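# Move earliest-lettered office box into the tote by the door

## Task

Find the box in this office whose top letter is earliest in the alphabet, and place that box alone inside the tote near the door, resting fully within the tote and not over its rim. The robot must not fall over or finish the job leaning.

## Robot and tools

Robot: a Hello Robot Stretch 3. It has a two-wheeled base (0.33 m long, 0.34 m wide, rounded rear), a lift carriage on a vertical mast, and one telescoping arm that reaches out to the robot's RIGHT side. There is a single arm and a single gripper. The gripper cannot be pushed forward by the arm; to move it forward or back, drive the base. The base spins about a point between the wheels, 0.05 m behind its front edge. It cannot drive sideways. With the arm pulled in and the wrist folded, a spin sweeps a circle of radius 0.28 m; an unfolded, level wrist reaches past that circle.

Frames: lengths are in metres, angles in radians. Base frame: origin on the floor between the drive wheels, x forward, y to the left, z up. hand_pose is reported in the base frame, at the point where the closed fingertips meet; with all wrist joints at zero its x axis points up, y back along the arm toward the mast, z toward the rear. The odometry frame is the base frame as it was when the scene began; base_odometry counts wheel rotation only (slip looks like travel), heading from -3.142 to 3.142, positive to the left.

move: the main tool. An action contains "base", "joints" or both, optionally with "speeds", "pace" or "contact_limits"; alternatively {"servos": "reboot"} by itself, which re-enables any servo that shut itself off. "base" holds exactly one key and is a relative offset from where the base last reported itself: translate_m (metres, -3 to 3, positive drives forward) or rotate_rad (radians, -6.4 to 6.4, positive turns left). "joints" is one object keyed by joint name, each value an absolute target: lift_m 0 to 1.1 (m); arm_m 0 to 0.52 (m of extension); wrist_yaw_rad -1.345 to 4.42 (0 = along the arm, positive swings toward the front); wrist_pitch_rad -1.57 to 0.451 (0 level, negative tips fingertips down); wrist_roll_rad -2.911 to 2.918 (0 = fingers side by side); gripper_m -0.089 to 0.179 (larger is wider; actual fingertip gap is about 0.007 less when nearly shut, 0.025 less when wide); head_pan_rad -3.953 to 1.73 (0 forward, positive left, -1.57 looks along the arm); head_tilt_rad -1.53 to 0.419 (negative looks down). "pace" is "default" or "max". "speeds" gives per-motion top speeds by the same keys (plus translate_m, rotate_rad), not above the max. Default/max: translate 0.12/0.30 m/s, rotate 0.76/1.90 rad/s, lift 0.11/0.15 m/s, arm 0.14/0.40 m/s; the base is capped at 0.10 m/s and 0.63 rad/s unless lift_m < 0.30, arm_m < 0.03 and wrist_yaw_rad > 2.54. "contact_limits": arm_m takes an effort percent (1 to 100; negative sense when retracting); lift_m takes {"down": n, "up": n} in percent of motor force (below about 12 it may halt while moving freely); translate_m and rotate_rad take an effort percent on either wheel. Put a limit only in the same action as that motion's command. "cameras" lists head_camera, nav_camera, wrist_camera or "all". "blocking": true (or omitted) waits until everything rests; false returns within about half a second while motion continues. Unknown keys make a call invalid; out-of-range values get it refused. An empty move returns the state, images and scene number.

wait(seconds 0 to 10, cameras): lets time pass, returns early once non-blocking moves finish. stop(cameras): brakes all running motions; they report "stopped" and hold. zoom_image(camera, region [x0,y0,x1,y1] pixels, up to 504 per side): closer look at the latest image. finished_scene(scene): ends the current scene for good; make no further calls in that reply after ending the first scene.

Results: "move" reads done or the worst status. base_status and joint_status per motion: done, moving, off_target (resting short of target, maybe still pushing), stopped, contact_stop (that joint goes slack), time_out, torque_fault (servo off; needs reboot). If a call is refused or an unrequested stop appears, the remaining move, wait and finished_scene calls in that reply are skipped. on_its_own describes things you did not command ("held at" is the target). motor_effort is percent, positive toward higher values, bracket = peak last action. lidar_m: 12 sectors of 30 degrees, first straight ahead, counter-clockwise, seen at 0.17 m height; "-" means nothing or too close. wrist_depth_mm and head_depth_mm: 7x7 median depths in mm. turned_by_wheels vs turned_by_imu: trust the IMU if they differ by more than 0.15. base_tilt in degrees (forward, right). Images: head_camera arrives rotated; turn it a quarter clockwise. nav_camera: a quarter counter-clockwise.

Gripping: command below the object's width to hold, at least 0.05 above it (or fully open) to release; the reading never confirms a grasp.

Avoid: before folding (wrist_yaw_rad 3.0) or unfolding, set lift_m 0.32 to 0.95, wrist_pitch_rad -0.4, roll near 0; folded, lift may go to 0.25. With yaw below -0.4 keep pitch at -0.5 or lower. Pushing into immovable things with the gripper above about 0.45 m, or driving while hooked on something, can tip the robot; back off if tilt appears. Wrist and head have no contact stop and can fault under strain. Use low lift "down" limits near surfaces. No drops, slams, hard collisions or falling objects; a loose item may occasionally get nudged. Moves left running continue while you deliberate.

Each tool is called after ">>>" in YAML: its name, and indented under it one key for each argument.

## Session

>>> move:
  joints: {"head_pan_rad":0,"head_tilt_rad":-0.4}
  pace: "max"
  cameras: ["nav_camera","head_camera"]

>>> move:
  joints: {"head_pan_rad":-1.2}
  pace: "max"
  cameras: ["nav_camera","head_camera"]

>>> move:
  joints: {"head_pan_rad":-2.5}
  pace: "max"
  cameras: ["nav_camera","head_camera"]

>>> move:
  joints: {"head_pan_rad":-3.8,"lift_m":0.29}
  pace: "max"
  cameras: ["nav_camera","head_camera"]

>>> move:
  joints: {"head_pan_rad":1.2}
  pace: "max"
  cameras: ["nav_camera","head_camera"]

Scene clock: 0.73 s.
move: done
base_odometry: x=+0.000 y=+0.000 heading=+0.000
turned_by_wheels: +0.000
turned_by_imu: +0.000
base_tilt: forward=+0.9 right=+0.0
lidar_m: 1.39 2.07 1.11 0.87 0.86 0.91 1.36 1.07 1.14 0.89 0.88 0.94
head_depth_mm: 1240 1282 1323 1375 1423 1484 1422 / 1427 1492 1553 1637 1684 1694 1449 / 1727 1820 1879 2002 2063 1766 1449 / 1910 2045 2205 2338 2292 1755 1430 / 1848 1971 2126 2282 2262 1720 1436 / 1772 1884 2032 2189 2254 1749 1425 / 1724 1838 1959 2089 2200 1756 1429
base_status: not commanded
joint_positions: lift_m=+0.410 arm_m=+0.002 wrist_yaw_rad=+2.888 wrist_pitch_rad=-0.323 wrist_roll_rad=+0.000 gripper_m=+0.037 head_pan_rad=+0.000 head_tilt_rad=-0.399
joint_status: all done
measured_speeds: all 0
motor_effort: left_wheel=-0.2(0.5) right_wheel=+1.6(2.4) lift_m=+26.0(26.5) arm_m=-6.6(7.0) wrist_yaw_rad=+0.3(1.3) wrist_pitch_rad=+2.8(3.1) wrist_roll_rad=+0.8(1.1) gripper_m=-0.1(1.0) head_pan_rad=+0.0(1.4) head_tilt_rad=-1.6(2.4)
hand_pose: x=+0.0377 y=+0.0812 z=+0.4448 quat_wxyz=(+0.201, +0.706, +0.025, +0.678) (m; base frame)
wrist_depth_mm: - 712 - - - - - / 133 744 - - - - - / 140 174 - - - - - / 149 167 - - - - - / 161 172 963 939 937 914 929 / 711 183 128 694 723 745 751 / 636 193 606 623 587 631 626
pictures: head_camera (sideways), nav_camera (sideways)
Images, in order (width x height): head_camera 896x504, nav_camera 672x504.

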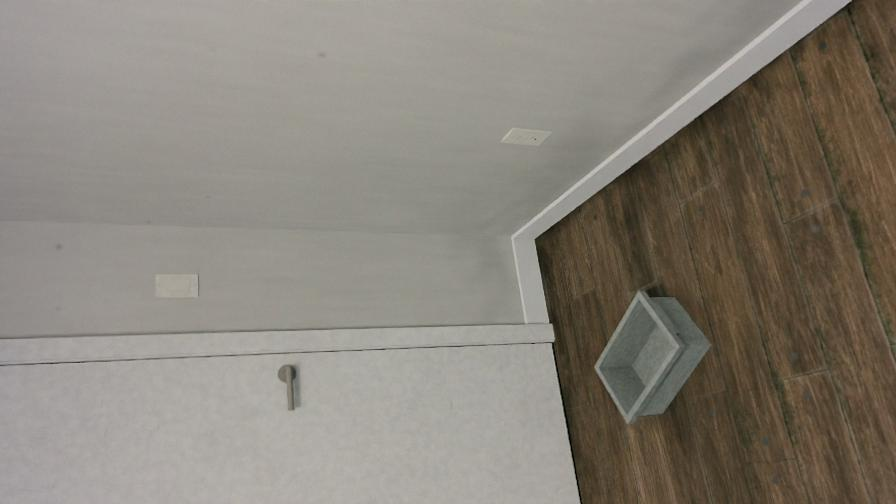

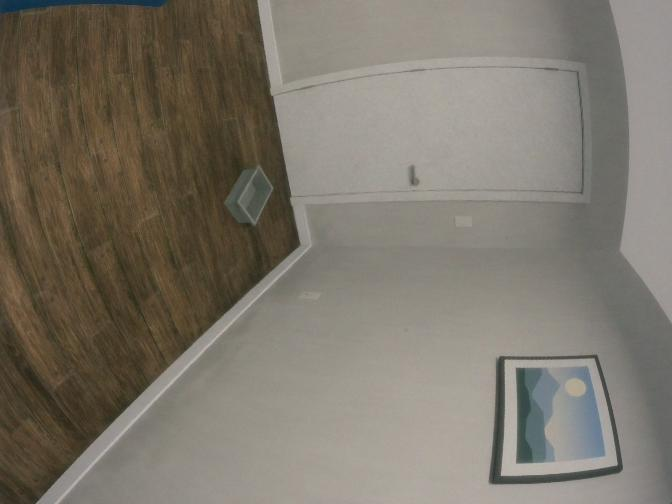

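Scene clock: 1.70 s.
move: done
base_odometry: x=+0.000 y=+0.000 heading=+0.000
turned_by_wheels: +0.000
turned_by_imu: +0.000
base_tilt: forward=+1.0 right=+0.0
lidar_m: 1.38 2.07 1.11 0.86 0.86 0.91 1.35 1.08 1.14 0.89 0.88 0.94
head_depth_mm: 732 785 843 906 993 1086 1199 / 730 781 841 909 989 1085 1201 / 730 782 839 905 985 1090 1193 / 730 779 839 901 989 1085 1196 / 728 777 837 902 983 1074 1195 / 730 774 832 905 984 1078 1188 / 728 779 833 899 981 1067 1188
base_status: not commanded
joint_positions: lift_m=+0.410 arm_m=+0.002 wrist_yaw_rad=+2.888 wrist_pitch_rad=-0.323 wrist_roll_rad=+0.000 gripper_m=+0.037 head_pan_rad=-1.226 head_tilt_rad=-0.400
joint_status: all done
measured_speeds: all 0
motor_effort: left_wheel=-0.3(0.4) right_wheel=+2.1(2.6) lift_m=+26.0(26.6) arm_m=-8.1(8.5) wrist_yaw_rad=+1.0(1.1) wrist_pitch_rad=+2.6(3.2) wrist_roll_rad=+0.8(1.0) gripper_m=-0.3(1.4) head_pan_rad=-0.9(4.2) head_tilt_rad=-2.3(3.9)
hand_pose: x=+0.0377 y=+0.0812 z=+0.4448 quat_wxyz=(+0.201, +0.706, +0.025, +0.678) (m; base frame)
wrist_depth_mm: - 729 - - - - - / 133 737 - - - - - / 140 175 - - - - - / 150 167 - - - - - / 159 172 946 928 912 925 938 / 711 182 128 683 721 744 756 / 624 192 598 622 591 617 627
pictures: head_camera (sideways), nav_camera (sideways)
Images, in order (width x height): head_camera 896x504, nav_camera 672x504.

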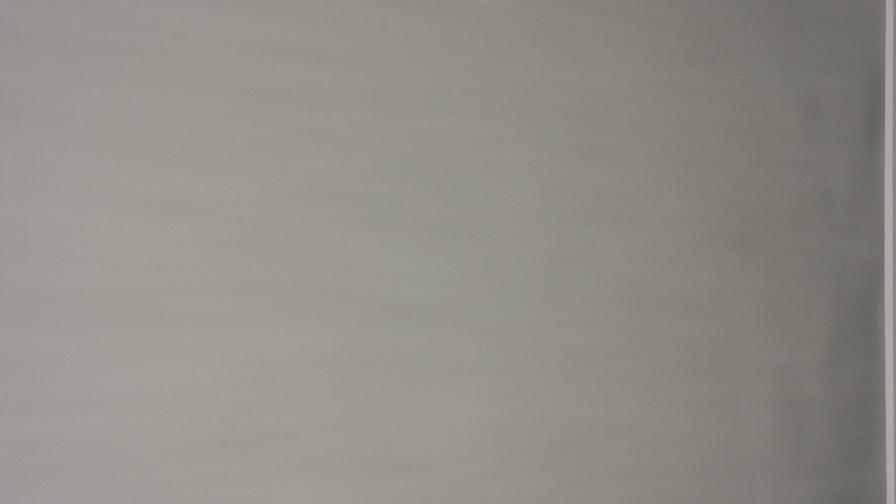

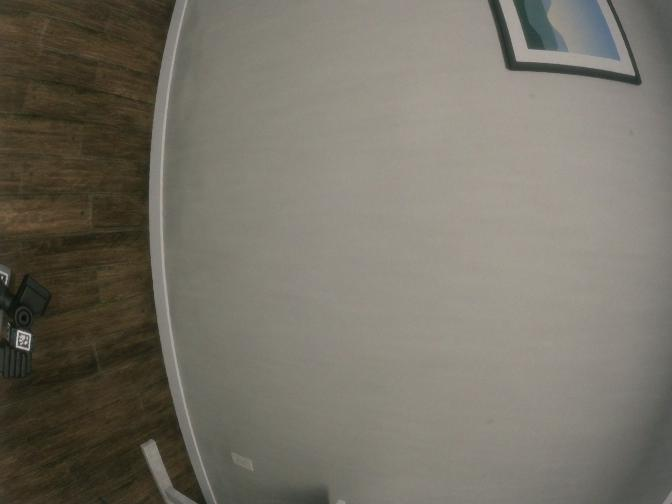

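Scene clock: 2.67 s.
move: done
base_odometry: x=+0.000 y=+0.000 heading=+0.000
turned_by_wheels: +0.000
turned_by_imu: +0.000
base_tilt: forward=+0.9 right=-0.2
lidar_m: 1.38 2.07 1.11 0.87 0.86 0.91 1.35 1.08 1.14 0.89 0.88 0.94
head_depth_mm: 1386 1468 1536 1036 1811 1766 1447 / 1424 1501 1560 1024 1380 1724 1445 / 1447 1548 1550 1097 1369 1762 1440 / 1488 1583 1550 1088 1977 1697 1442 / 1502 1628 1522 1885 2026 1767 1423 / 1545 1657 1519 1427 1641 1679 1434 / 1527 1589 1514 1643 1773 1716 1431
base_status: not commanded
joint_positions: lift_m=+0.410 arm_m=+0.002 wrist_yaw_rad=+2.888 wrist_pitch_rad=-0.323 wrist_roll_rad=+0.000 gripper_m=+0.037 head_pan_rad=-2.543 head_tilt_rad=-0.400
joint_status: all done
measured_speeds: all 0
motor_effort: left_wheel=-0.3(0.5) right_wheel=+1.8(2.4) lift_m=+26.4(26.9) arm_m=-10.3(10.3) wrist_yaw_rad=+0.5(1.4) wrist_pitch_rad=+2.8(3.1) wrist_roll_rad=+0.8(1.1) gripper_m=-0.3(1.1) head_pan_rad=+1.8(5.5) head_tilt_rad=-2.2(2.7)
hand_pose: x=+0.0377 y=+0.0812 z=+0.4448 quat_wxyz=(+0.201, +0.706, +0.025, +0.678) (m; base frame)
wrist_depth_mm: - 703 - - - - - / 133 745 - - - - - / 140 174 - - - - - / 150 168 - - - - - / 160 172 969 933 899 912 919 / 707 184 128 698 710 729 756 / 622 193 604 638 585 629 628
pictures: head_camera (sideways), nav_camera (sideways)
Images, in order (width x height): head_camera 896x504, nav_camera 672x504.

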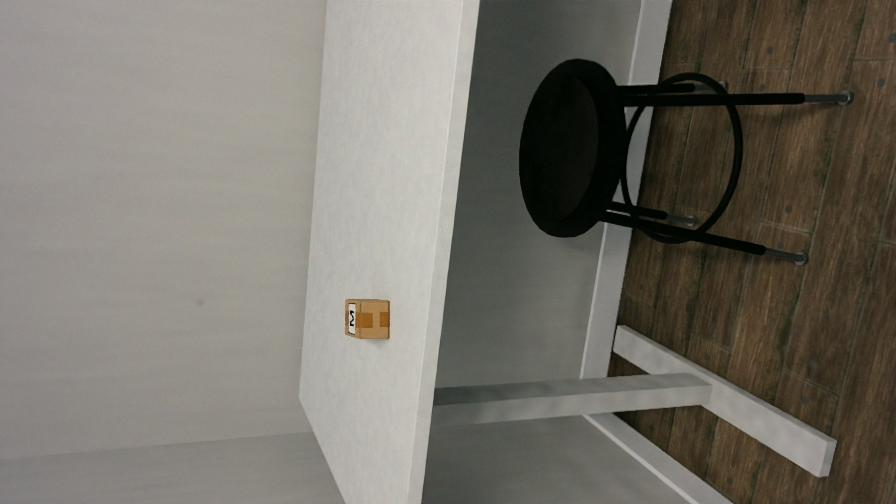

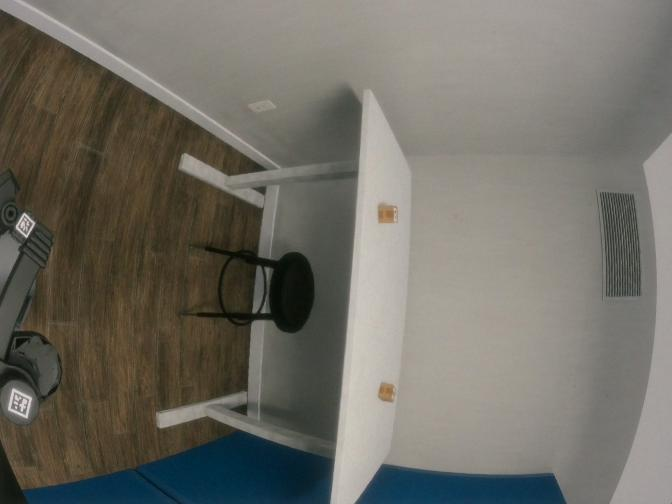

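Scene clock: 4.90 s.
move: done
base_odometry: x=+0.000 y=+0.000 heading=+0.000
turned_by_wheels: +0.000
turned_by_imu: +0.000
base_tilt: forward=+0.9 right=-0.2
lidar_m: 1.38 2.07 1.11 0.87 0.86 0.91 1.35 1.08 1.14 0.89 0.88 0.94
head_depth_mm: 717 758 803 855 927 998 - / 754 798 847 914 976 1050 1143 / 791 846 894 964 1037 1126 1229 / 833 888 957 1033 1117 1223 1332 / 884 948 1012 1103 1207 1322 1398 / 942 1014 1098 1197 1320 1452 1434 / 994 1081 1168 1291 1427 1609 1438
base_status: not commanded
joint_positions: lift_m=+0.290 arm_m=+0.002 wrist_yaw_rad=+2.888 wrist_pitch_rad=-0.324 wrist_roll_rad=+0.000 gripper_m=+0.037 head_pan_rad=-3.815 head_tilt_rad=-0.400
joint_status: all done
measured_speeds: translate_m=+0.000 rotate_rad=+0.000 lift_m=+0.000 arm_m=+0.000 wrist_yaw_rad=+0.000 wrist_pitch_rad=+0.000 wrist_roll_rad=+0.000 head_pan_rad=+0.024 head_tilt_rad=+0.000
motor_effort: left_wheel=-0.3(0.5) right_wheel=+2.2(2.5) lift_m=+21.6(25.6) arm_m=-14.3(14.3) wrist_yaw_rad=+0.5(1.4) wrist_pitch_rad=+2.9(3.4) wrist_roll_rad=+0.8(1.0) gripper_m=+0.3(1.2) head_pan_rad=+3.1(5.4) head_tilt_rad=-1.3(3.3)
hand_pose: x=+0.0376 y=+0.0810 z=+0.3243 quat_wxyz=(+0.202, +0.706, +0.025, +0.678) (m; base frame)
wrist_depth_mm: - 720 - - - - - / 133 748 - - - - - / 141 175 - - - - - / 150 165 906 954 961 955 960 / 164 172 765 731 730 731 724 / 562 183 127 540 556 589 591 / 488 194 482 494 475 497 500
pictures: head_camera (sideways), nav_camera (sideways)
Images, in order (width x height): head_camera 896x504, nav_camera 672x504.

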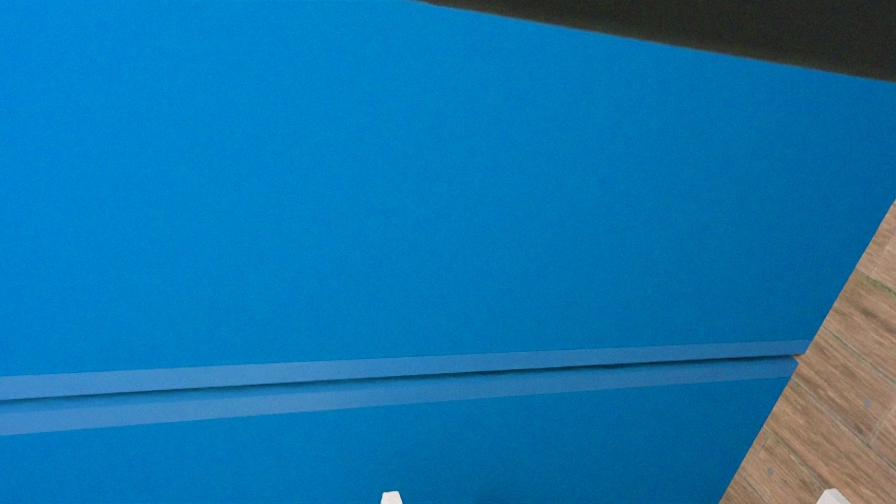

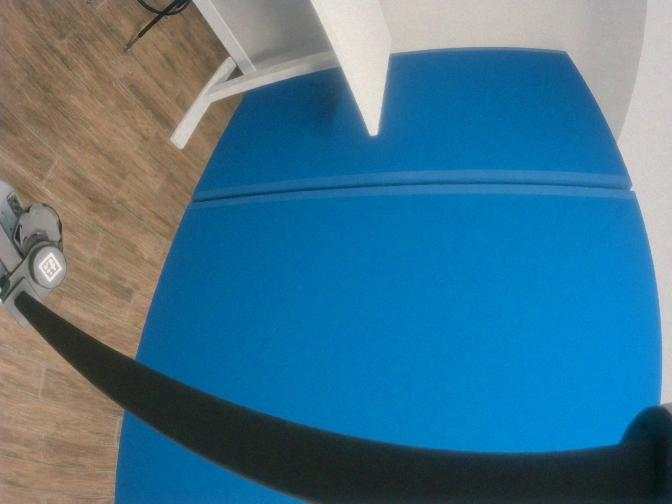

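Scene clock: 8.53 s.
move: done
base_odometry: x=+0.000 y=+0.000 heading=+0.000
turned_by_wheels: +0.000
turned_by_imu: +0.001
base_tilt: forward=+1.1 right=-0.1
lidar_m: 1.39 2.07 1.11 0.86 0.86 0.91 1.35 1.08 1.14 0.89 0.88 0.94
head_depth_mm: 2083 2178 2318 2429 2289 1797 1445 / 1144 1259 2419 2618 2221 1791 1441 / 1049 1136 1223 1338 1478 1616 1435 / 962 1032 1109 1209 1320 1446 1447 / 891 944 1018 1100 1189 1289 1364 / 833 877 941 1004 1077 1178 1274 / 782 819 870 927 992 1073 1160
base_status: not commanded
joint_positions: lift_m=+0.290 arm_m=+0.002 wrist_yaw_rad=+2.888 wrist_pitch_rad=-0.324 wrist_roll_rad=+0.000 gripper_m=+0.037 head_pan_rad=+1.216 head_tilt_rad=-0.400
joint_status: all done
measured_speeds: translate_m=+0.000 rotate_rad=+0.000 lift_m=+0.000 arm_m=+0.000 wrist_yaw_rad=+0.000 wrist_pitch_rad=+0.000 wrist_roll_rad=+0.000 head_pan_rad=-0.024 head_tilt_rad=+0.000
motor_effort: left_wheel=-0.3(0.5) right_wheel=+1.6(2.7) lift_m=+22.2(22.5) arm_m=-21.3(21.3) wrist_yaw_rad=+1.0(1.3) wrist_pitch_rad=+3.2(3.5) wrist_roll_rad=+1.0(1.1) gripper_m=-0.7(1.6) head_pan_rad=-3.7(5.3) head_tilt_rad=-1.1(2.8)
hand_pose: x=+0.0376 y=+0.0810 z=+0.3243 quat_wxyz=(+0.202, +0.706, +0.025, +0.678) (m; base frame)
wrist_depth_mm: - 723 - - - - - / 133 750 - - - - - / 140 173 - - - - - / 150 165 906 958 949 941 978 / 165 172 753 722 726 723 727 / 566 182 128 545 567 590 585 / 491 193 479 485 475 495 494
pictures: head_camera (sideways), nav_camera (sideways)
Images, in order (width x height): head_camera 896x504, nav_camera 672x504.

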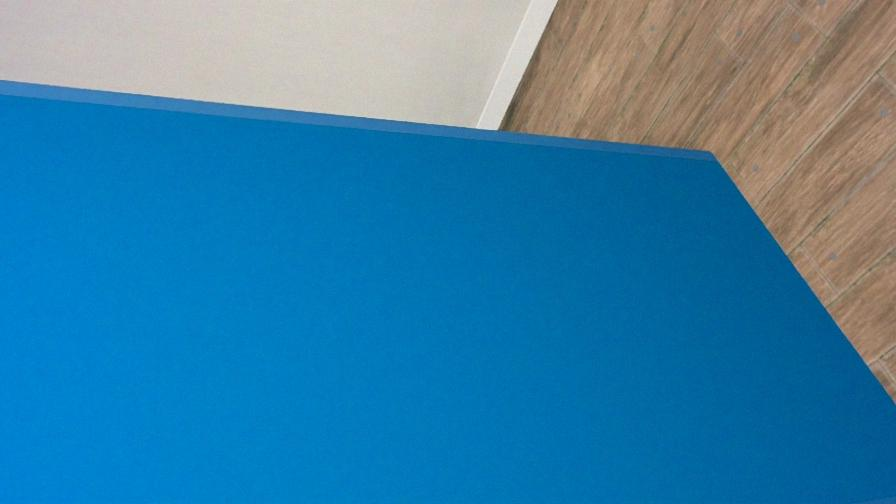

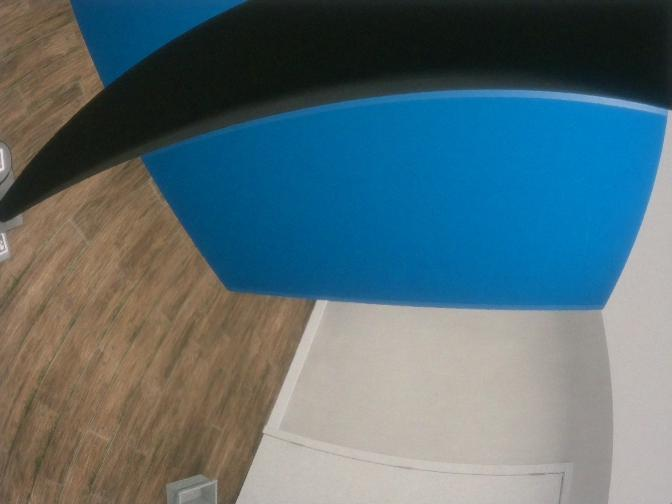

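>>> move:
  joints: {"head_pan_rad":-2.95,"head_tilt_rad":-0.4}
  pace: "max"
  cameras: ["head_camera"]

Scene clock: 15.83 s.
move: done
base_odometry: x=+0.000 y=+0.000 heading=+0.000
turned_by_wheels: +0.000
turned_by_imu: +0.001
base_tilt: forward=+0.9 right=-0.2
lidar_m: 1.39 2.07 1.11 0.87 0.86 0.91 1.35 1.08 1.14 0.89 0.88 0.94
head_depth_mm: 1532 1613 1583 1427 1775 1726 1416 / 1519 1629 1571 1407 1567 1662 1444 / 1484 1594 1559 1100 1981 1774 1455 / 1478 1556 1556 1086 1967 1770 1443 / 1439 1527 1529 1081 1887 1652 1432 / 1420 1507 1519 1075 1365 1764 1442 / 1404 1492 1496 1064 1349 1690 1398
base_status: not commanded
joint_positions: lift_m=+0.290 arm_m=+0.002 wrist_yaw_rad=+2.888 wrist_pitch_rad=-0.324 wrist_roll_rad=+0.000 gripper_m=+0.037 head_pan_rad=-2.966 head_tilt_rad=-0.400
joint_status: all done
measured_speeds: translate_m=+0.000 rotate_rad=+0.000 lift_m=+0.000 arm_m=+0.000 wrist_yaw_rad=+0.000 wrist_pitch_rad=+0.000 wrist_roll_rad=+0.000 head_pan_rad=+0.024 head_tilt_rad=+0.000
motor_effort: left_wheel=-0.4(0.5) right_wheel=+2.1(2.7) lift_m=+23.1(23.4) arm_m=-23.6(23.7) wrist_yaw_rad=+0.8(1.3) wrist_pitch_rad=+3.0(3.4) wrist_roll_rad=+0.9(1.1) gripper_m=+0.4(1.5) head_pan_rad=+2.8(5.2) head_tilt_rad=-0.3(5.9)
hand_pose: x=+0.0376 y=+0.0810 z=+0.3243 quat_wxyz=(+0.202, +0.706, +0.025, +0.678) (m; base frame)
wrist_depth_mm: - 710 - - - - - / 133 761 - - - - - / 141 174 - - - - - / 150 166 911 942 946 936 952 / 164 172 746 735 727 711 723 / 567 183 128 541 565 585 589 / 492 193 473 493 476 488 490
pictures: head_camera (sideways)
Images, in order (width x height): head_camera 896x504.

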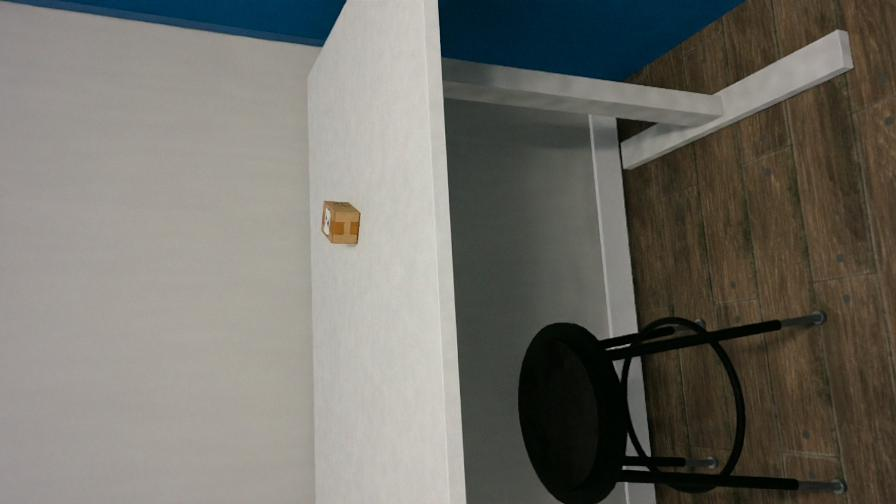

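>>> zoom_image:
  camera: "head_camera"
  region: [310, 190, 370, 250]

Scaled by 8.400 from the camera's 896x504 image, which has a finer 1280x720 frame.

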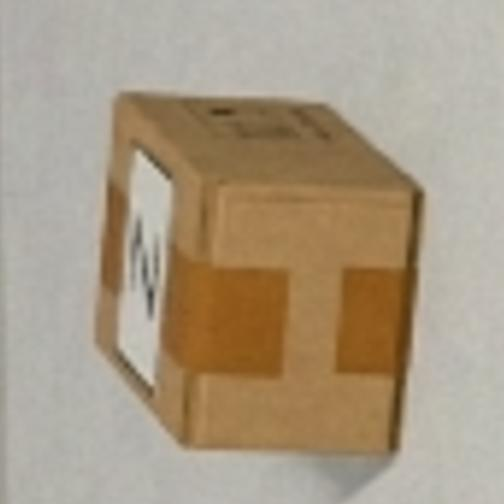

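>>> move:
  base: {"rotate_rad":0.85}
  joints: {"head_pan_rad":0.6,"head_tilt_rad":-0.35}
  pace: "max"

>>> move:
  base: {"translate_m":1.56}
  pace: "max"

>>> move:
  base: {"rotate_rad":1.1}
  pace: "max"
  cameras: ["nav_camera","head_camera"]

Scene clock: 34.93 s.
move: done
base_odometry: x=+0.000 y=+0.000 heading=+0.850
turned_by_wheels: +0.850
turned_by_imu: +0.847
base_tilt: forward=+0.9 right=-0.2
lidar_m: 1.37 0.92 0.85 0.86 1.10 1.40 1.11 0.95 0.88 0.89 1.13 2.07
head_depth_mm: 939 1012 1090 1184 1300 1444 1490 / 889 953 1026 1107 1209 1332 1432 / 847 902 968 1045 1136 1236 1349 / 810 858 922 981 1057 1154 1247 / 772 816 867 928 1002 1081 1168 / 737 778 826 878 951 1029 1112 / 718 754 793 839 898 952 1028
base_status: done
joint_positions: lift_m=+0.290 arm_m=+0.002 wrist_yaw_rad=+2.888 wrist_pitch_rad=-0.324 wrist_roll_rad=+0.000 gripper_m=+0.037 head_pan_rad=+0.615 head_tilt_rad=-0.351
joint_status: all done
measured_speeds: translate_m=+0.000 rotate_rad=+0.000 lift_m=+0.000 arm_m=+0.000 wrist_yaw_rad=+0.000 wrist_pitch_rad=+0.000 wrist_roll_rad=+0.000 head_pan_rad=-0.024 head_tilt_rad=+0.000
motor_effort: left_wheel=-8.2(16.6) right_wheel=+8.8(15.9) lift_m=+24.3(24.5) arm_m=-21.3(23.5) wrist_yaw_rad=+0.1(1.2) wrist_pitch_rad=+2.9(3.4) wrist_roll_rad=+0.8(1.1) gripper_m=+0.4(1.2) head_pan_rad=-3.0(5.3) head_tilt_rad=+3.7(6.8)
hand_pose: x=+0.0376 y=+0.0810 z=+0.3243 quat_wxyz=(+0.202, +0.706, +0.025, +0.678) (m; base frame)
wrist_depth_mm: - 139 - - 749 744 - / 133 - - - 818 780 - / 140 - - - 866 - - / 149 169 955 879 888 876 - / 166 172 767 722 709 717 729 / 557 183 128 544 567 584 585 / 491 193 479 483 476 491 493
pictures: none

Scene clock: 41.53 s.
move: done
base_odometry: x=+1.030 y=+1.172 heading=+0.850
turned_by_wheels: +0.000
turned_by_imu: -0.001
base_tilt: forward=+1.1 right=-0.2
lidar_m: 0.68 0.87 1.86 0.46 0.43 0.64 2.43 1.62 1.50 1.04 0.70 0.67
head_depth_mm: 793 818 847 884 922 958 995 / 887 928 965 1012 1058 1106 1169 / 1020 1067 1118 1180 1239 1307 1387 / 1202 1259 1334 1418 1516 1621 1493 / 1434 1541 1641 1764 1938 1836 1485 / 1802 1948 2153 2373 2339 1858 1479 / 2439 2746 3041 3225 2408 1853 1492
base_status: done
joint_positions: lift_m=+0.290 arm_m=+0.002 wrist_yaw_rad=+2.888 wrist_pitch_rad=-0.324 wrist_roll_rad=+0.000 gripper_m=+0.037 head_pan_rad=+0.600 head_tilt_rad=-0.350
joint_status: not commanded
measured_speeds: all 0
motor_effort: left_wheel=+6.6(12.6) right_wheel=+1.7(20.0) lift_m=+25.2(25.5) arm_m=-13.4(21.2) wrist_yaw_rad=+0.9(1.5) wrist_pitch_rad=+2.8(3.6) wrist_roll_rad=+0.8(1.1) gripper_m=-0.3(1.6) head_pan_rad=-3.0(4.8) head_tilt_rad=+2.5(5.4)
hand_pose: x=+0.0376 y=+0.0810 z=+0.3243 quat_wxyz=(+0.202, +0.706, +0.025, +0.678) (m; base frame)
wrist_depth_mm: - 424 - - - - - / 133 447 - - - - - / 140 455 - - - - - / 150 169 905 946 952 982 955 / 379 170 740 718 721 723 724 / 436 183 127 543 566 594 588 / 475 193 478 492 477 489 491
pictures: none

Scene clock: 43.33 s.
move: done
base_odometry: x=+1.030 y=+1.172 heading=+1.949
turned_by_wheels: +1.100
turned_by_imu: +1.096
base_tilt: forward=+0.9 right=+0.1
lidar_m: 2.08 0.44 0.37 0.72 2.30 1.59 1.50 1.00 0.70 0.67 0.69 0.89
head_depth_mm: 2904 3085 3186 3325 2516 1890 1500 / 577 632 2813 3425 2518 1870 1515 / 488 525 569 623 685 760 852 / 421 448 482 518 561 611 671 / 372 393 417 444 474 512 554 / 332 349 367 389 412 439 470 / 301 314 329 346 366 389 420
base_status: done
joint_positions: lift_m=+0.290 arm_m=+0.002 wrist_yaw_rad=+2.888 wrist_pitch_rad=-0.324 wrist_roll_rad=+0.000 gripper_m=+0.037 head_pan_rad=+0.600 head_tilt_rad=-0.350
joint_status: not commanded
measured_speeds: all 0
motor_effort: left_wheel=-7.4(16.9) right_wheel=+9.3(17.2) lift_m=+25.3(25.9) arm_m=-19.7(19.7) wrist_yaw_rad=+0.4(1.3) wrist_pitch_rad=+2.9(3.5) wrist_roll_rad=+1.1(1.1) gripper_m=-0.9(1.1) head_pan_rad=-3.1(4.8) head_tilt_rad=+2.8(4.2)
hand_pose: x=+0.0376 y=+0.0810 z=+0.3243 quat_wxyz=(+0.202, +0.706, +0.025, +0.678) (m; base frame)
wrist_depth_mm: - - - - 375 370 416 / 133 - - - 383 399 451 / 140 - - - 412 438 488 / 150 169 938 901 440 481 534 / 166 172 743 672 458 513 676 / 568 183 128 545 146 566 584 / 490 193 478 490 481 497 493
pictures: head_camera (sideways), nav_camera (sideways)
Images, in order (width x height): head_camera 896x504, nav_camera 672x504.

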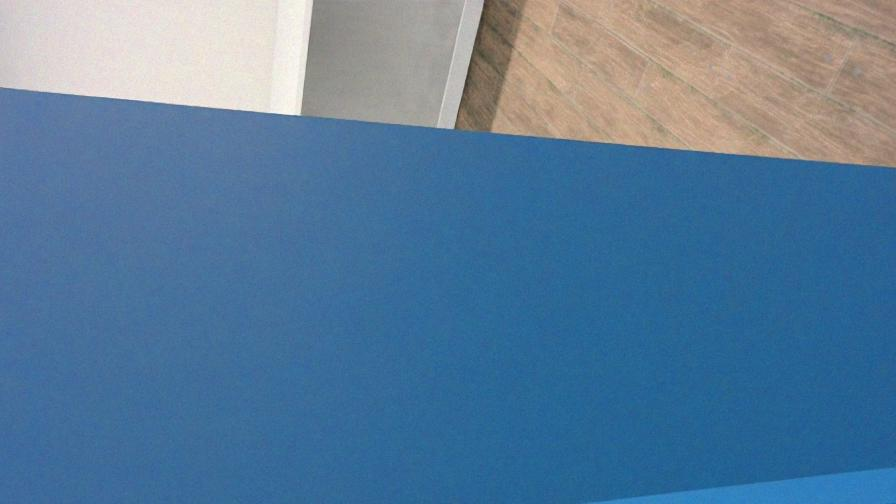

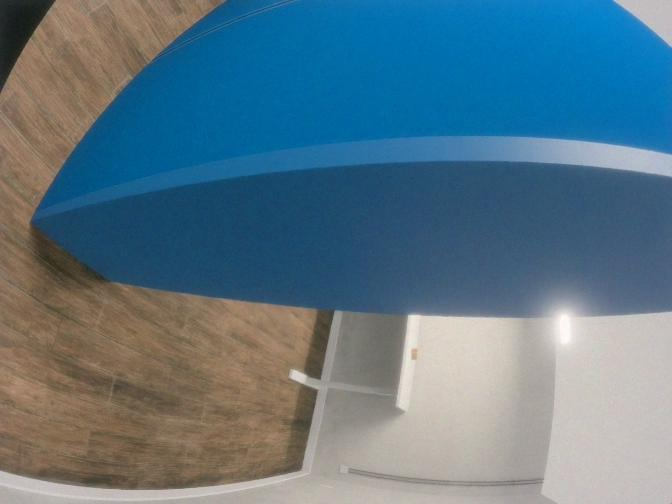

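>>> move:
  base: {"translate_m":0.85}
  joints: {"head_pan_rad":0.5,"head_tilt_rad":-0.35}
  pace: "max"
  cameras: ["nav_camera","head_camera"]

>>> move:
  joints: {"head_pan_rad":1.25,"head_tilt_rad":-0.35}
  pace: "max"
  cameras: ["nav_camera","head_camera"]

Scene clock: 53.70 s.
move: done
base_odometry: x=+0.716 y=+1.961 heading=+1.949
turned_by_wheels: +0.000
turned_by_imu: -0.001
base_tilt: forward=+0.9 right=+0.0
lidar_m: 1.89 2.46 3.02 1.23 0.41 0.46 2.35 0.94 0.65 0.61 0.63 0.82
head_depth_mm: 2081 2179 2205 2382 2297 1890 1516 / 2149 2302 2333 2558 2491 1864 1499 / 2249 2392 2451 2686 2482 1860 1504 / 2365 2525 2602 2845 2467 1866 1502 / 2482 2629 2765 3042 2469 1860 1500 / 2636 2788 2840 3180 2428 1858 1507 / 2799 2971 3228 3384 2436 1855 1494
base_status: done
joint_positions: lift_m=+0.290 arm_m=+0.002 wrist_yaw_rad=+2.888 wrist_pitch_rad=-0.324 wrist_roll_rad=+0.000 gripper_m=+0.037 head_pan_rad=+0.498 head_tilt_rad=-0.350
joint_status: all done
measured_speeds: all 0
motor_effort: left_wheel=+5.5(14.7) right_wheel=+2.7(15.8) lift_m=+26.8(27.0) arm_m=-23.1(23.5) wrist_yaw_rad=+1.0(1.3) wrist_pitch_rad=+2.9(3.6) wrist_roll_rad=+0.8(1.1) gripper_m=-0.7(1.2) head_pan_rad=-1.4(4.1) head_tilt_rad=+1.2(4.1)
hand_pose: x=+0.0376 y=+0.0810 z=+0.3243 quat_wxyz=(+0.202, +0.706, +0.025, +0.678) (m; base frame)
wrist_depth_mm: - - - - - - - / 133 - - - - - - / 140 - - - - - - / 150 169 934 932 947 972 940 / 355 172 754 718 717 726 722 / 392 183 127 551 564 584 594 / 424 193 471 491 478 495 492
pictures: head_camera (sideways), nav_camera (sideways)
Images, in order (width x height): head_camera 896x504, nav_camera 672x504.

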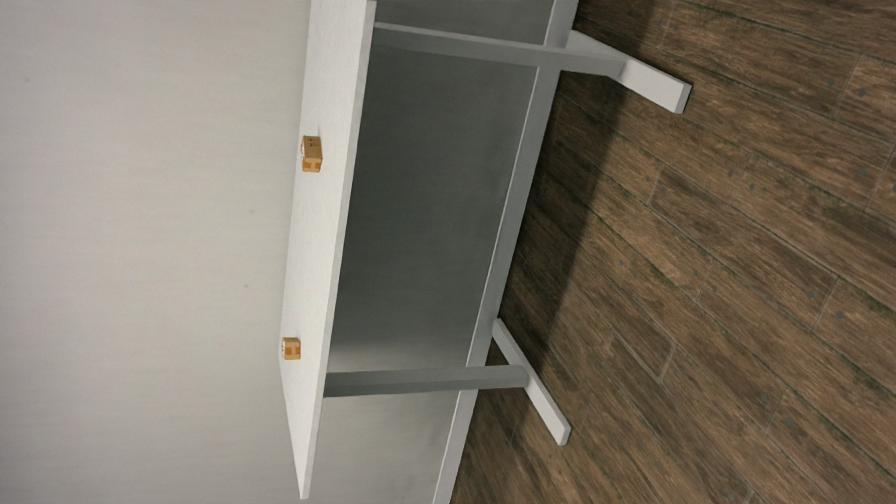

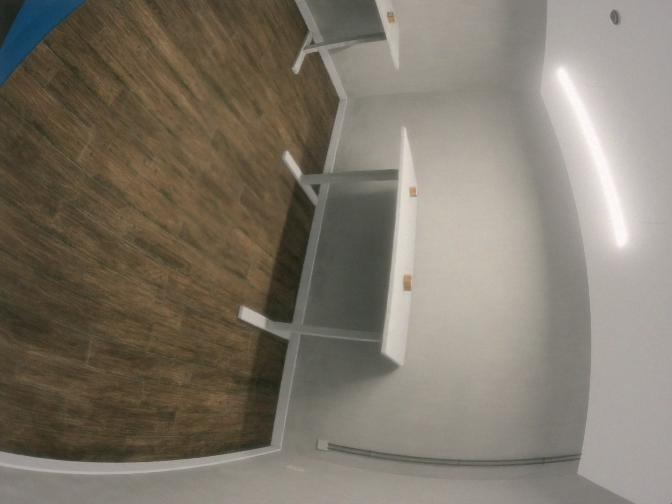

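Scene clock: 54.57 s.
move: done
base_odometry: x=+0.716 y=+1.961 heading=+1.949
turned_by_wheels: +0.000
turned_by_imu: +0.000
base_tilt: forward=+1.1 right=-0.1
lidar_m: 1.89 2.46 3.04 1.23 0.41 0.46 2.34 0.94 0.65 0.61 0.63 0.82
head_depth_mm: 3156 3405 3602 3754 2481 1886 1520 / 3113 3327 3466 3700 2529 1876 1512 / 2951 3185 3327 3480 2447 1883 1505 / 2884 3093 3216 3451 2491 1864 1508 / 2809 3007 3060 3321 2464 1872 1496 / 2665 2872 3046 3207 2484 1863 1494 / 2654 2826 2904 3107 2429 1850 1500
base_status: not commanded
joint_positions: lift_m=+0.290 arm_m=+0.002 wrist_yaw_rad=+2.888 wrist_pitch_rad=-0.324 wrist_roll_rad=+0.000 gripper_m=+0.037 head_pan_rad=+1.264 head_tilt_rad=-0.350
joint_status: all done
measured_speeds: all 0
motor_effort: left_wheel=+5.7(5.7) right_wheel=+2.5(3.4) lift_m=+27.0(27.2) arm_m=-22.8(23.4) wrist_yaw_rad=+0.7(1.3) wrist_pitch_rad=+3.0(3.3) wrist_roll_rad=+0.8(1.0) gripper_m=-0.1(1.1) head_pan_rad=+2.6(4.7) head_tilt_rad=+1.8(3.1)
hand_pose: x=+0.0376 y=+0.0810 z=+0.3243 quat_wxyz=(+0.202, +0.706, +0.025, +0.678) (m; base frame)
wrist_depth_mm: - - - - - - - / 133 - - - - - - / 140 - - - - - - / 150 169 922 952 967 940 948 / 354 171 749 718 738 718 720 / 393 183 127 552 562 590 589 / 421 193 481 497 476 495 496
pictures: head_camera (sideways), nav_camera (sideways)
Images, in order (width x height): head_camera 896x504, nav_camera 672x504.

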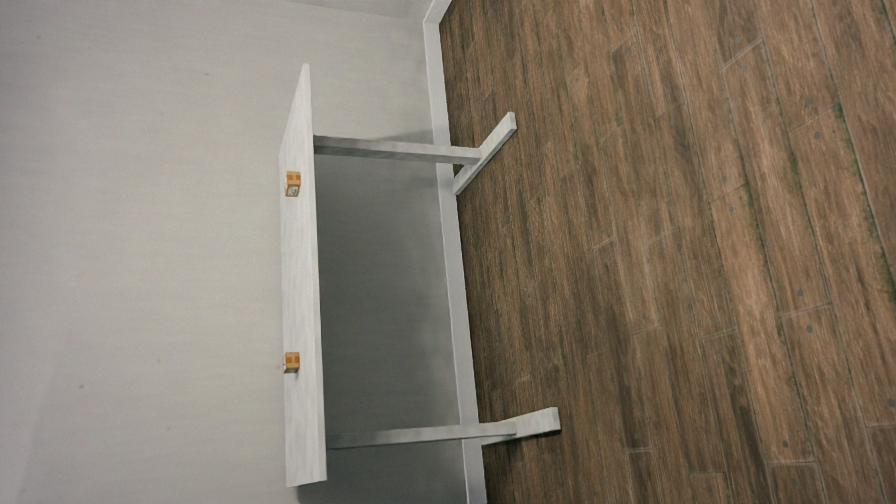

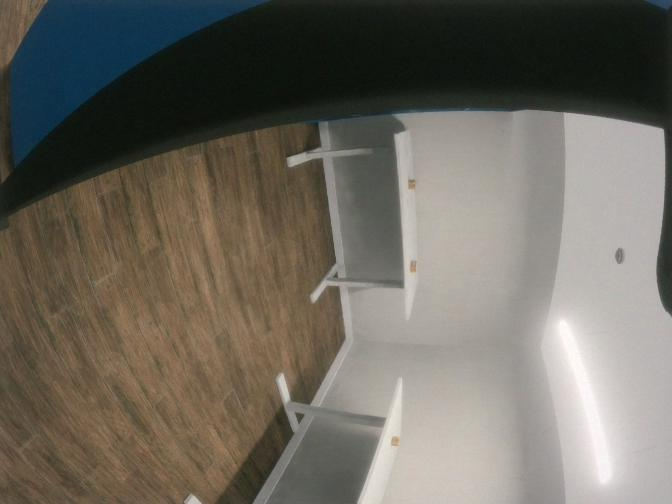

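>>> move:
  base: {"rotate_rad":0.95}
  pace: "max"

>>> move:
  base: {"translate_m":1.6}
  joints: {"head_pan_rad":-1.2,"head_tilt_rad":-0.4}
  pace: "max"
  cameras: ["head_camera","nav_camera"]

>>> move:
  joints: {"head_pan_rad":0.3,"head_tilt_rad":-0.35}
  pace: "max"
  cameras: ["head_camera","nav_camera"]

Scene clock: 60.17 s.
move: done
base_odometry: x=+0.716 y=+1.961 heading=+2.899
turned_by_wheels: +0.950
turned_by_imu: +0.947
base_tilt: forward=+1.0 right=+0.1
lidar_m: 2.52 2.17 0.38 0.42 2.35 1.08 0.68 0.62 0.62 0.75 1.46 1.99
head_depth_mm: 647 1114 1176 909 671 1116 977 / 294 314 347 747 579 514 894 / 303 320 339 360 385 414 452 / 324 342 363 389 416 447 484 / 345 368 392 420 454 492 539 / 372 397 426 460 499 545 603 / 401 431 465 507 555 613 683
base_status: done
joint_positions: lift_m=+0.290 arm_m=+0.002 wrist_yaw_rad=+2.888 wrist_pitch_rad=-0.324 wrist_roll_rad=+0.000 gripper_m=+0.037 head_pan_rad=+1.250 head_tilt_rad=-0.350
joint_status: not commanded
measured_speeds: all 0
motor_effort: left_wheel=-9.6(16.0) right_wheel=+9.1(17.0) lift_m=+27.7(27.9) arm_m=-23.0(23.6) wrist_yaw_rad=+0.6(1.1) wrist_pitch_rad=+2.9(3.3) wrist_roll_rad=+0.9(1.1) gripper_m=-0.3(1.3) head_pan_rad=-2.4(4.3) head_tilt_rad=+0.3(1.9)
hand_pose: x=+0.0376 y=+0.0810 z=+0.3243 quat_wxyz=(+0.202, +0.706, +0.025, +0.678) (m; base frame)
wrist_depth_mm: - - 481 399 - - - / 133 - 510 431 - - - / 140 - 535 463 - - - / 150 168 - 487 796 936 959 / 166 172 713 476 692 726 730 / 566 183 127 147 557 590 584 / 489 192 477 491 472 490 498
pictures: none

Scene clock: 66.90 s.
move: done
base_odometry: x=-0.837 y=+2.346 heading=+2.899
turned_by_wheels: +0.000
turned_by_imu: -0.001
base_tilt: forward=+0.9 right=-0.1
lidar_m: 1.70 1.52 1.68 1.51 1.18 1.46 1.45 1.83 1.84 1.25 1.39 1.02
head_depth_mm: 1322 1425 1483 895 1843 1724 1458 / 1285 1376 1439 894 1776 1775 1435 / 1260 1346 1408 891 1727 1775 1446 / 1219 1320 1393 884 1660 1725 1429 / 1197 1276 1345 877 1604 1690 1438 / 1169 1247 1306 875 708 1662 1438 / 1143 1211 1268 870 675 1603 1429
base_status: done
joint_positions: lift_m=+0.290 arm_m=+0.002 wrist_yaw_rad=+2.888 wrist_pitch_rad=-0.324 wrist_roll_rad=+0.000 gripper_m=+0.037 head_pan_rad=-1.200 head_tilt_rad=-0.400
joint_status: all done
measured_speeds: all 0
motor_effort: left_wheel=+3.3(15.1) right_wheel=+4.7(14.6) lift_m=+28.5(28.9) arm_m=-19.8(23.4) wrist_yaw_rad=+0.7(1.2) wrist_pitch_rad=+3.2(3.5) wrist_roll_rad=+0.8(1.1) gripper_m=+0.4(1.2) head_pan_rad=+2.0(5.0) head_tilt_rad=-2.1(4.4)
hand_pose: x=+0.0376 y=+0.0810 z=+0.3243 quat_wxyz=(+0.202, +0.706, +0.025, +0.678) (m; base frame)
wrist_depth_mm: - - - - - - - / 133 - - - - - - / 141 - - - - - - / 149 169 962 928 950 948 957 / 166 171 772 739 724 716 719 / 565 182 127 544 567 592 582 / 484 194 476 494 475 494 491
pictures: head_camera (sideways), nav_camera (sideways)
Images, in order (width x height): head_camera 896x504, nav_camera 672x504.

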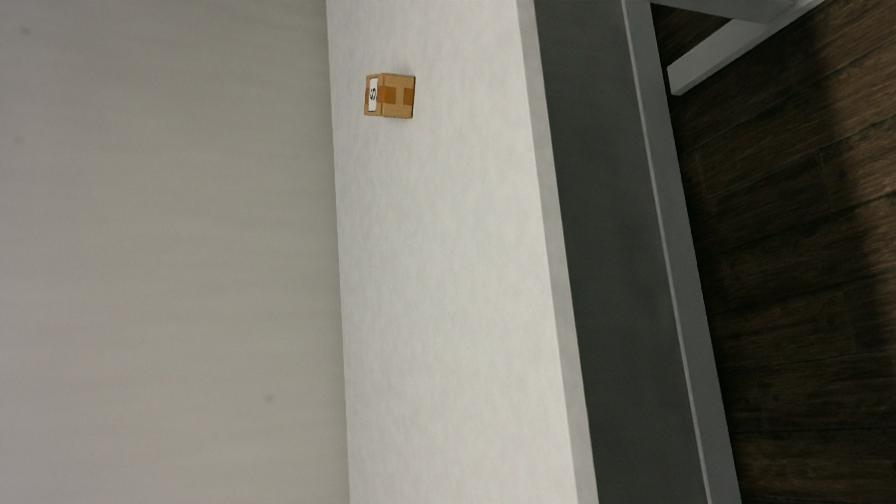

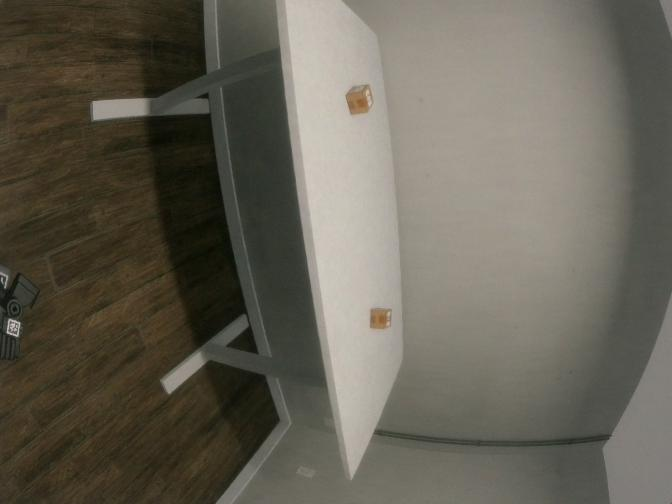

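Scene clock: 67.93 s.
move: done
base_odometry: x=-0.837 y=+2.346 heading=+2.899
turned_by_wheels: +0.000
turned_by_imu: +0.000
base_tilt: forward=+0.9 right=+0.0
lidar_m: 1.70 1.51 1.68 1.51 1.18 1.45 1.45 1.83 1.84 1.26 1.39 1.01
head_depth_mm: 1897 2049 2156 2310 2333 1874 1507 / 1847 1968 2115 2278 2341 1874 1500 / 1793 1938 2038 2206 2313 1846 1493 / 1746 1854 1947 2113 2265 1876 1494 / 1691 1807 1889 1566 2112 1803 1499 / 1651 1750 1812 1399 2141 1843 1487 / 1610 1709 1775 1381 2069 1855 1481
base_status: not commanded
joint_positions: lift_m=+0.290 arm_m=+0.002 wrist_yaw_rad=+2.888 wrist_pitch_rad=-0.324 wrist_roll_rad=+0.000 gripper_m=+0.037 head_pan_rad=+0.337 head_tilt_rad=-0.355
joint_status: all done
measured_speeds: all 0
motor_effort: left_wheel=+3.3(3.5) right_wheel=+4.6(5.2) lift_m=+28.9(29.0) arm_m=-19.0(20.0) wrist_yaw_rad=+0.7(1.2) wrist_pitch_rad=+2.9(3.3) wrist_roll_rad=+0.8(1.2) gripper_m=-0.1(1.1) head_pan_rad=-0.7(5.1) head_tilt_rad=+3.9(6.0)
hand_pose: x=+0.0376 y=+0.0810 z=+0.3243 quat_wxyz=(+0.202, +0.706, +0.025, +0.678) (m; base frame)
wrist_depth_mm: - - - - - - - / 133 - - - - - - / 140 - - - - - - / 150 169 954 944 962 951 954 / 166 172 757 721 730 718 726 / 567 183 127 546 567 588 590 / 490 193 475 496 479 491 495
pictures: head_camera (sideways), nav_camera (sideways)
Images, in order (width x height): head_camera 896x504, nav_camera 672x504.

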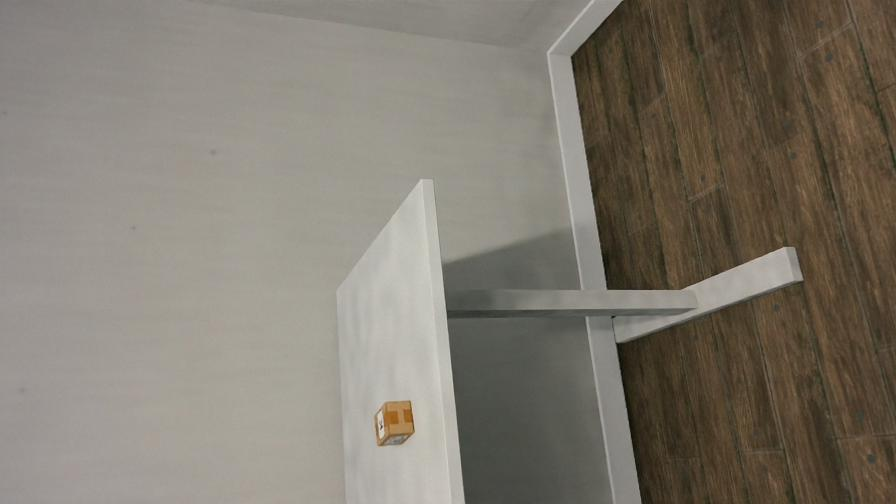

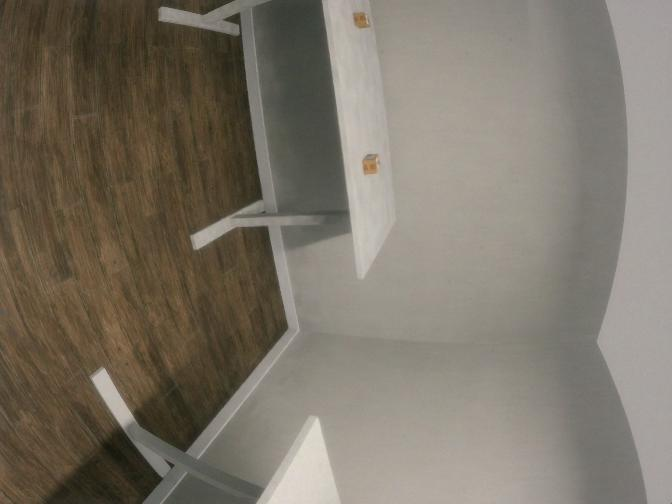

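>>> zoom_image:
  camera: "head_camera"
  region: [360, 385, 430, 455]

>>> move:
  joints: {"head_pan_rad":0.95,"head_tilt_rad":-0.35}
  pace: "max"
  cameras: ["head_camera"]

>>> move:
  joints: {"head_pan_rad":-0.65,"head_tilt_rad":-0.45}
  pace: "max"
  cameras: ["head_camera"]

Scaled by 7.200 from the camera's 896x504 image, which has a finer 1280x720 frame.

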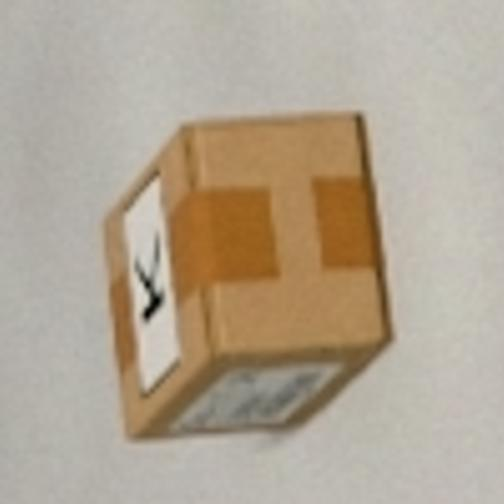

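Scene clock: 72.27 s.
move: done
base_odometry: x=-0.837 y=+2.346 heading=+2.899
turned_by_wheels: +0.000
turned_by_imu: +0.001
base_tilt: forward=+1.0 right=-0.1
lidar_m: 1.69 1.52 1.68 1.51 1.18 1.45 1.45 1.83 1.83 1.25 1.39 1.01
head_depth_mm: 1609 1700 1783 1350 2021 1880 1521 / 1668 1748 1820 1341 2120 1870 1502 / 1693 1797 1880 1448 2157 1881 1494 / 1748 1869 1925 1450 2242 1866 1503 / 1810 1905 1999 2176 2296 1855 1504 / 1873 2000 2070 1745 2174 1863 1504 / 1893 1988 2074 2149 2306 1846 1487
base_status: not commanded
joint_positions: lift_m=+0.290 arm_m=+0.002 wrist_yaw_rad=+2.888 wrist_pitch_rad=-0.324 wrist_roll_rad=+0.000 gripper_m=+0.037 head_pan_rad=+0.960 head_tilt_rad=-0.350
joint_status: all done
measured_speeds: all 0
motor_effort: left_wheel=+3.2(3.5) right_wheel=+4.9(5.1) lift_m=+29.5(29.5) arm_m=-17.0(17.9) wrist_yaw_rad=+0.8(1.3) wrist_pitch_rad=+3.0(3.3) wrist_roll_rad=+0.8(1.1) gripper_m=-0.5(1.2) head_pan_rad=+1.9(3.8) head_tilt_rad=+3.3(5.6)
hand_pose: x=+0.0376 y=+0.0810 z=+0.3243 quat_wxyz=(+0.202, +0.706, +0.025, +0.678) (m; base frame)
wrist_depth_mm: - - - - - - - / 133 - - - - - - / 141 - - - - - - / 150 169 920 963 941 931 936 / 167 172 748 737 721 727 721 / 562 183 128 541 560 600 582 / 493 194 476 494 481 488 495
pictures: head_camera (sideways)
Images, in order (width x height): head_camera 896x504.

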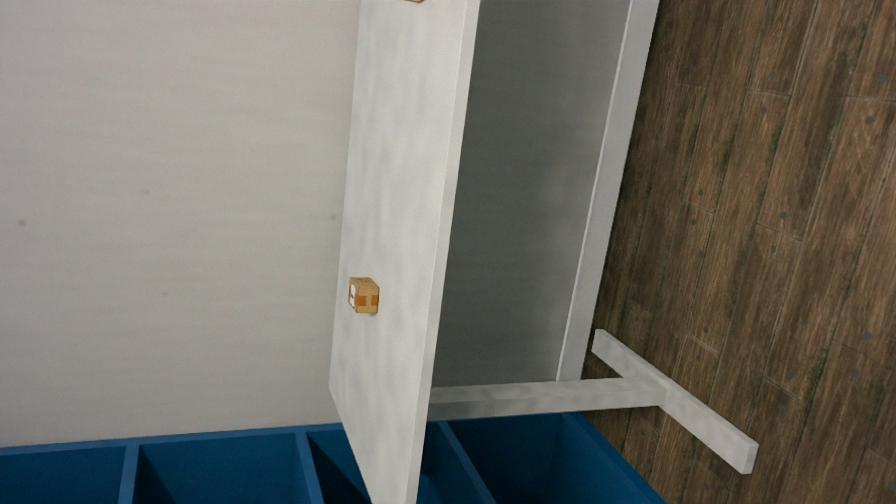

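Scene clock: 73.33 s.
move: done
base_odometry: x=-0.837 y=+2.346 heading=+2.899
turned_by_wheels: +0.000
turned_by_imu: +0.000
base_tilt: forward=+1.3 right=-0.1
lidar_m: 1.70 1.52 1.69 1.51 1.18 1.46 1.44 1.83 1.84 1.25 1.39 1.01
head_depth_mm: 1143 1209 1276 804 1527 1642 1395 / 1157 1251 1289 803 1600 1680 1393 / 1189 1269 1278 796 1645 1687 1392 / 1216 1303 1272 796 1692 1676 1395 / 1248 1336 1267 795 1230 1389 1358 / 1274 1384 1442 788 1805 1665 1386 / 1301 1420 1521 832 1861 1687 1381
base_status: not commanded
joint_positions: lift_m=+0.290 arm_m=+0.002 wrist_yaw_rad=+2.888 wrist_pitch_rad=-0.324 wrist_roll_rad=+0.000 gripper_m=+0.037 head_pan_rad=-0.678 head_tilt_rad=-0.446
joint_status: all done
measured_speeds: all 0
motor_effort: left_wheel=+3.4(3.5) right_wheel=+4.8(5.2) lift_m=+29.9(29.9) arm_m=-16.7(17.5) wrist_yaw_rad=+0.4(1.3) wrist_pitch_rad=+2.7(3.4) wrist_roll_rad=+0.9(1.1) gripper_m=+0.4(1.2) head_pan_rad=+0.3(4.8) head_tilt_rad=-2.2(5.3)
hand_pose: x=+0.0376 y=+0.0810 z=+0.3243 quat_wxyz=(+0.202, +0.706, +0.025, +0.678) (m; base frame)
wrist_depth_mm: - - - - - - - / 133 - - - - - - / 140 - - - - - - / 149 169 969 944 962 938 956 / 166 171 750 728 723 737 729 / 563 183 128 546 568 591 591 / 490 194 476 495 481 489 499
pictures: head_camera (sideways)
Images, in order (width x height): head_camera 896x504.

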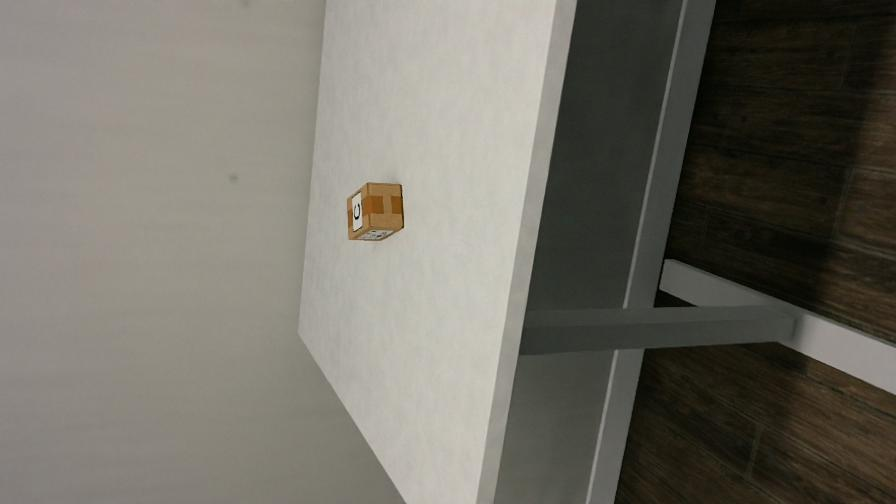

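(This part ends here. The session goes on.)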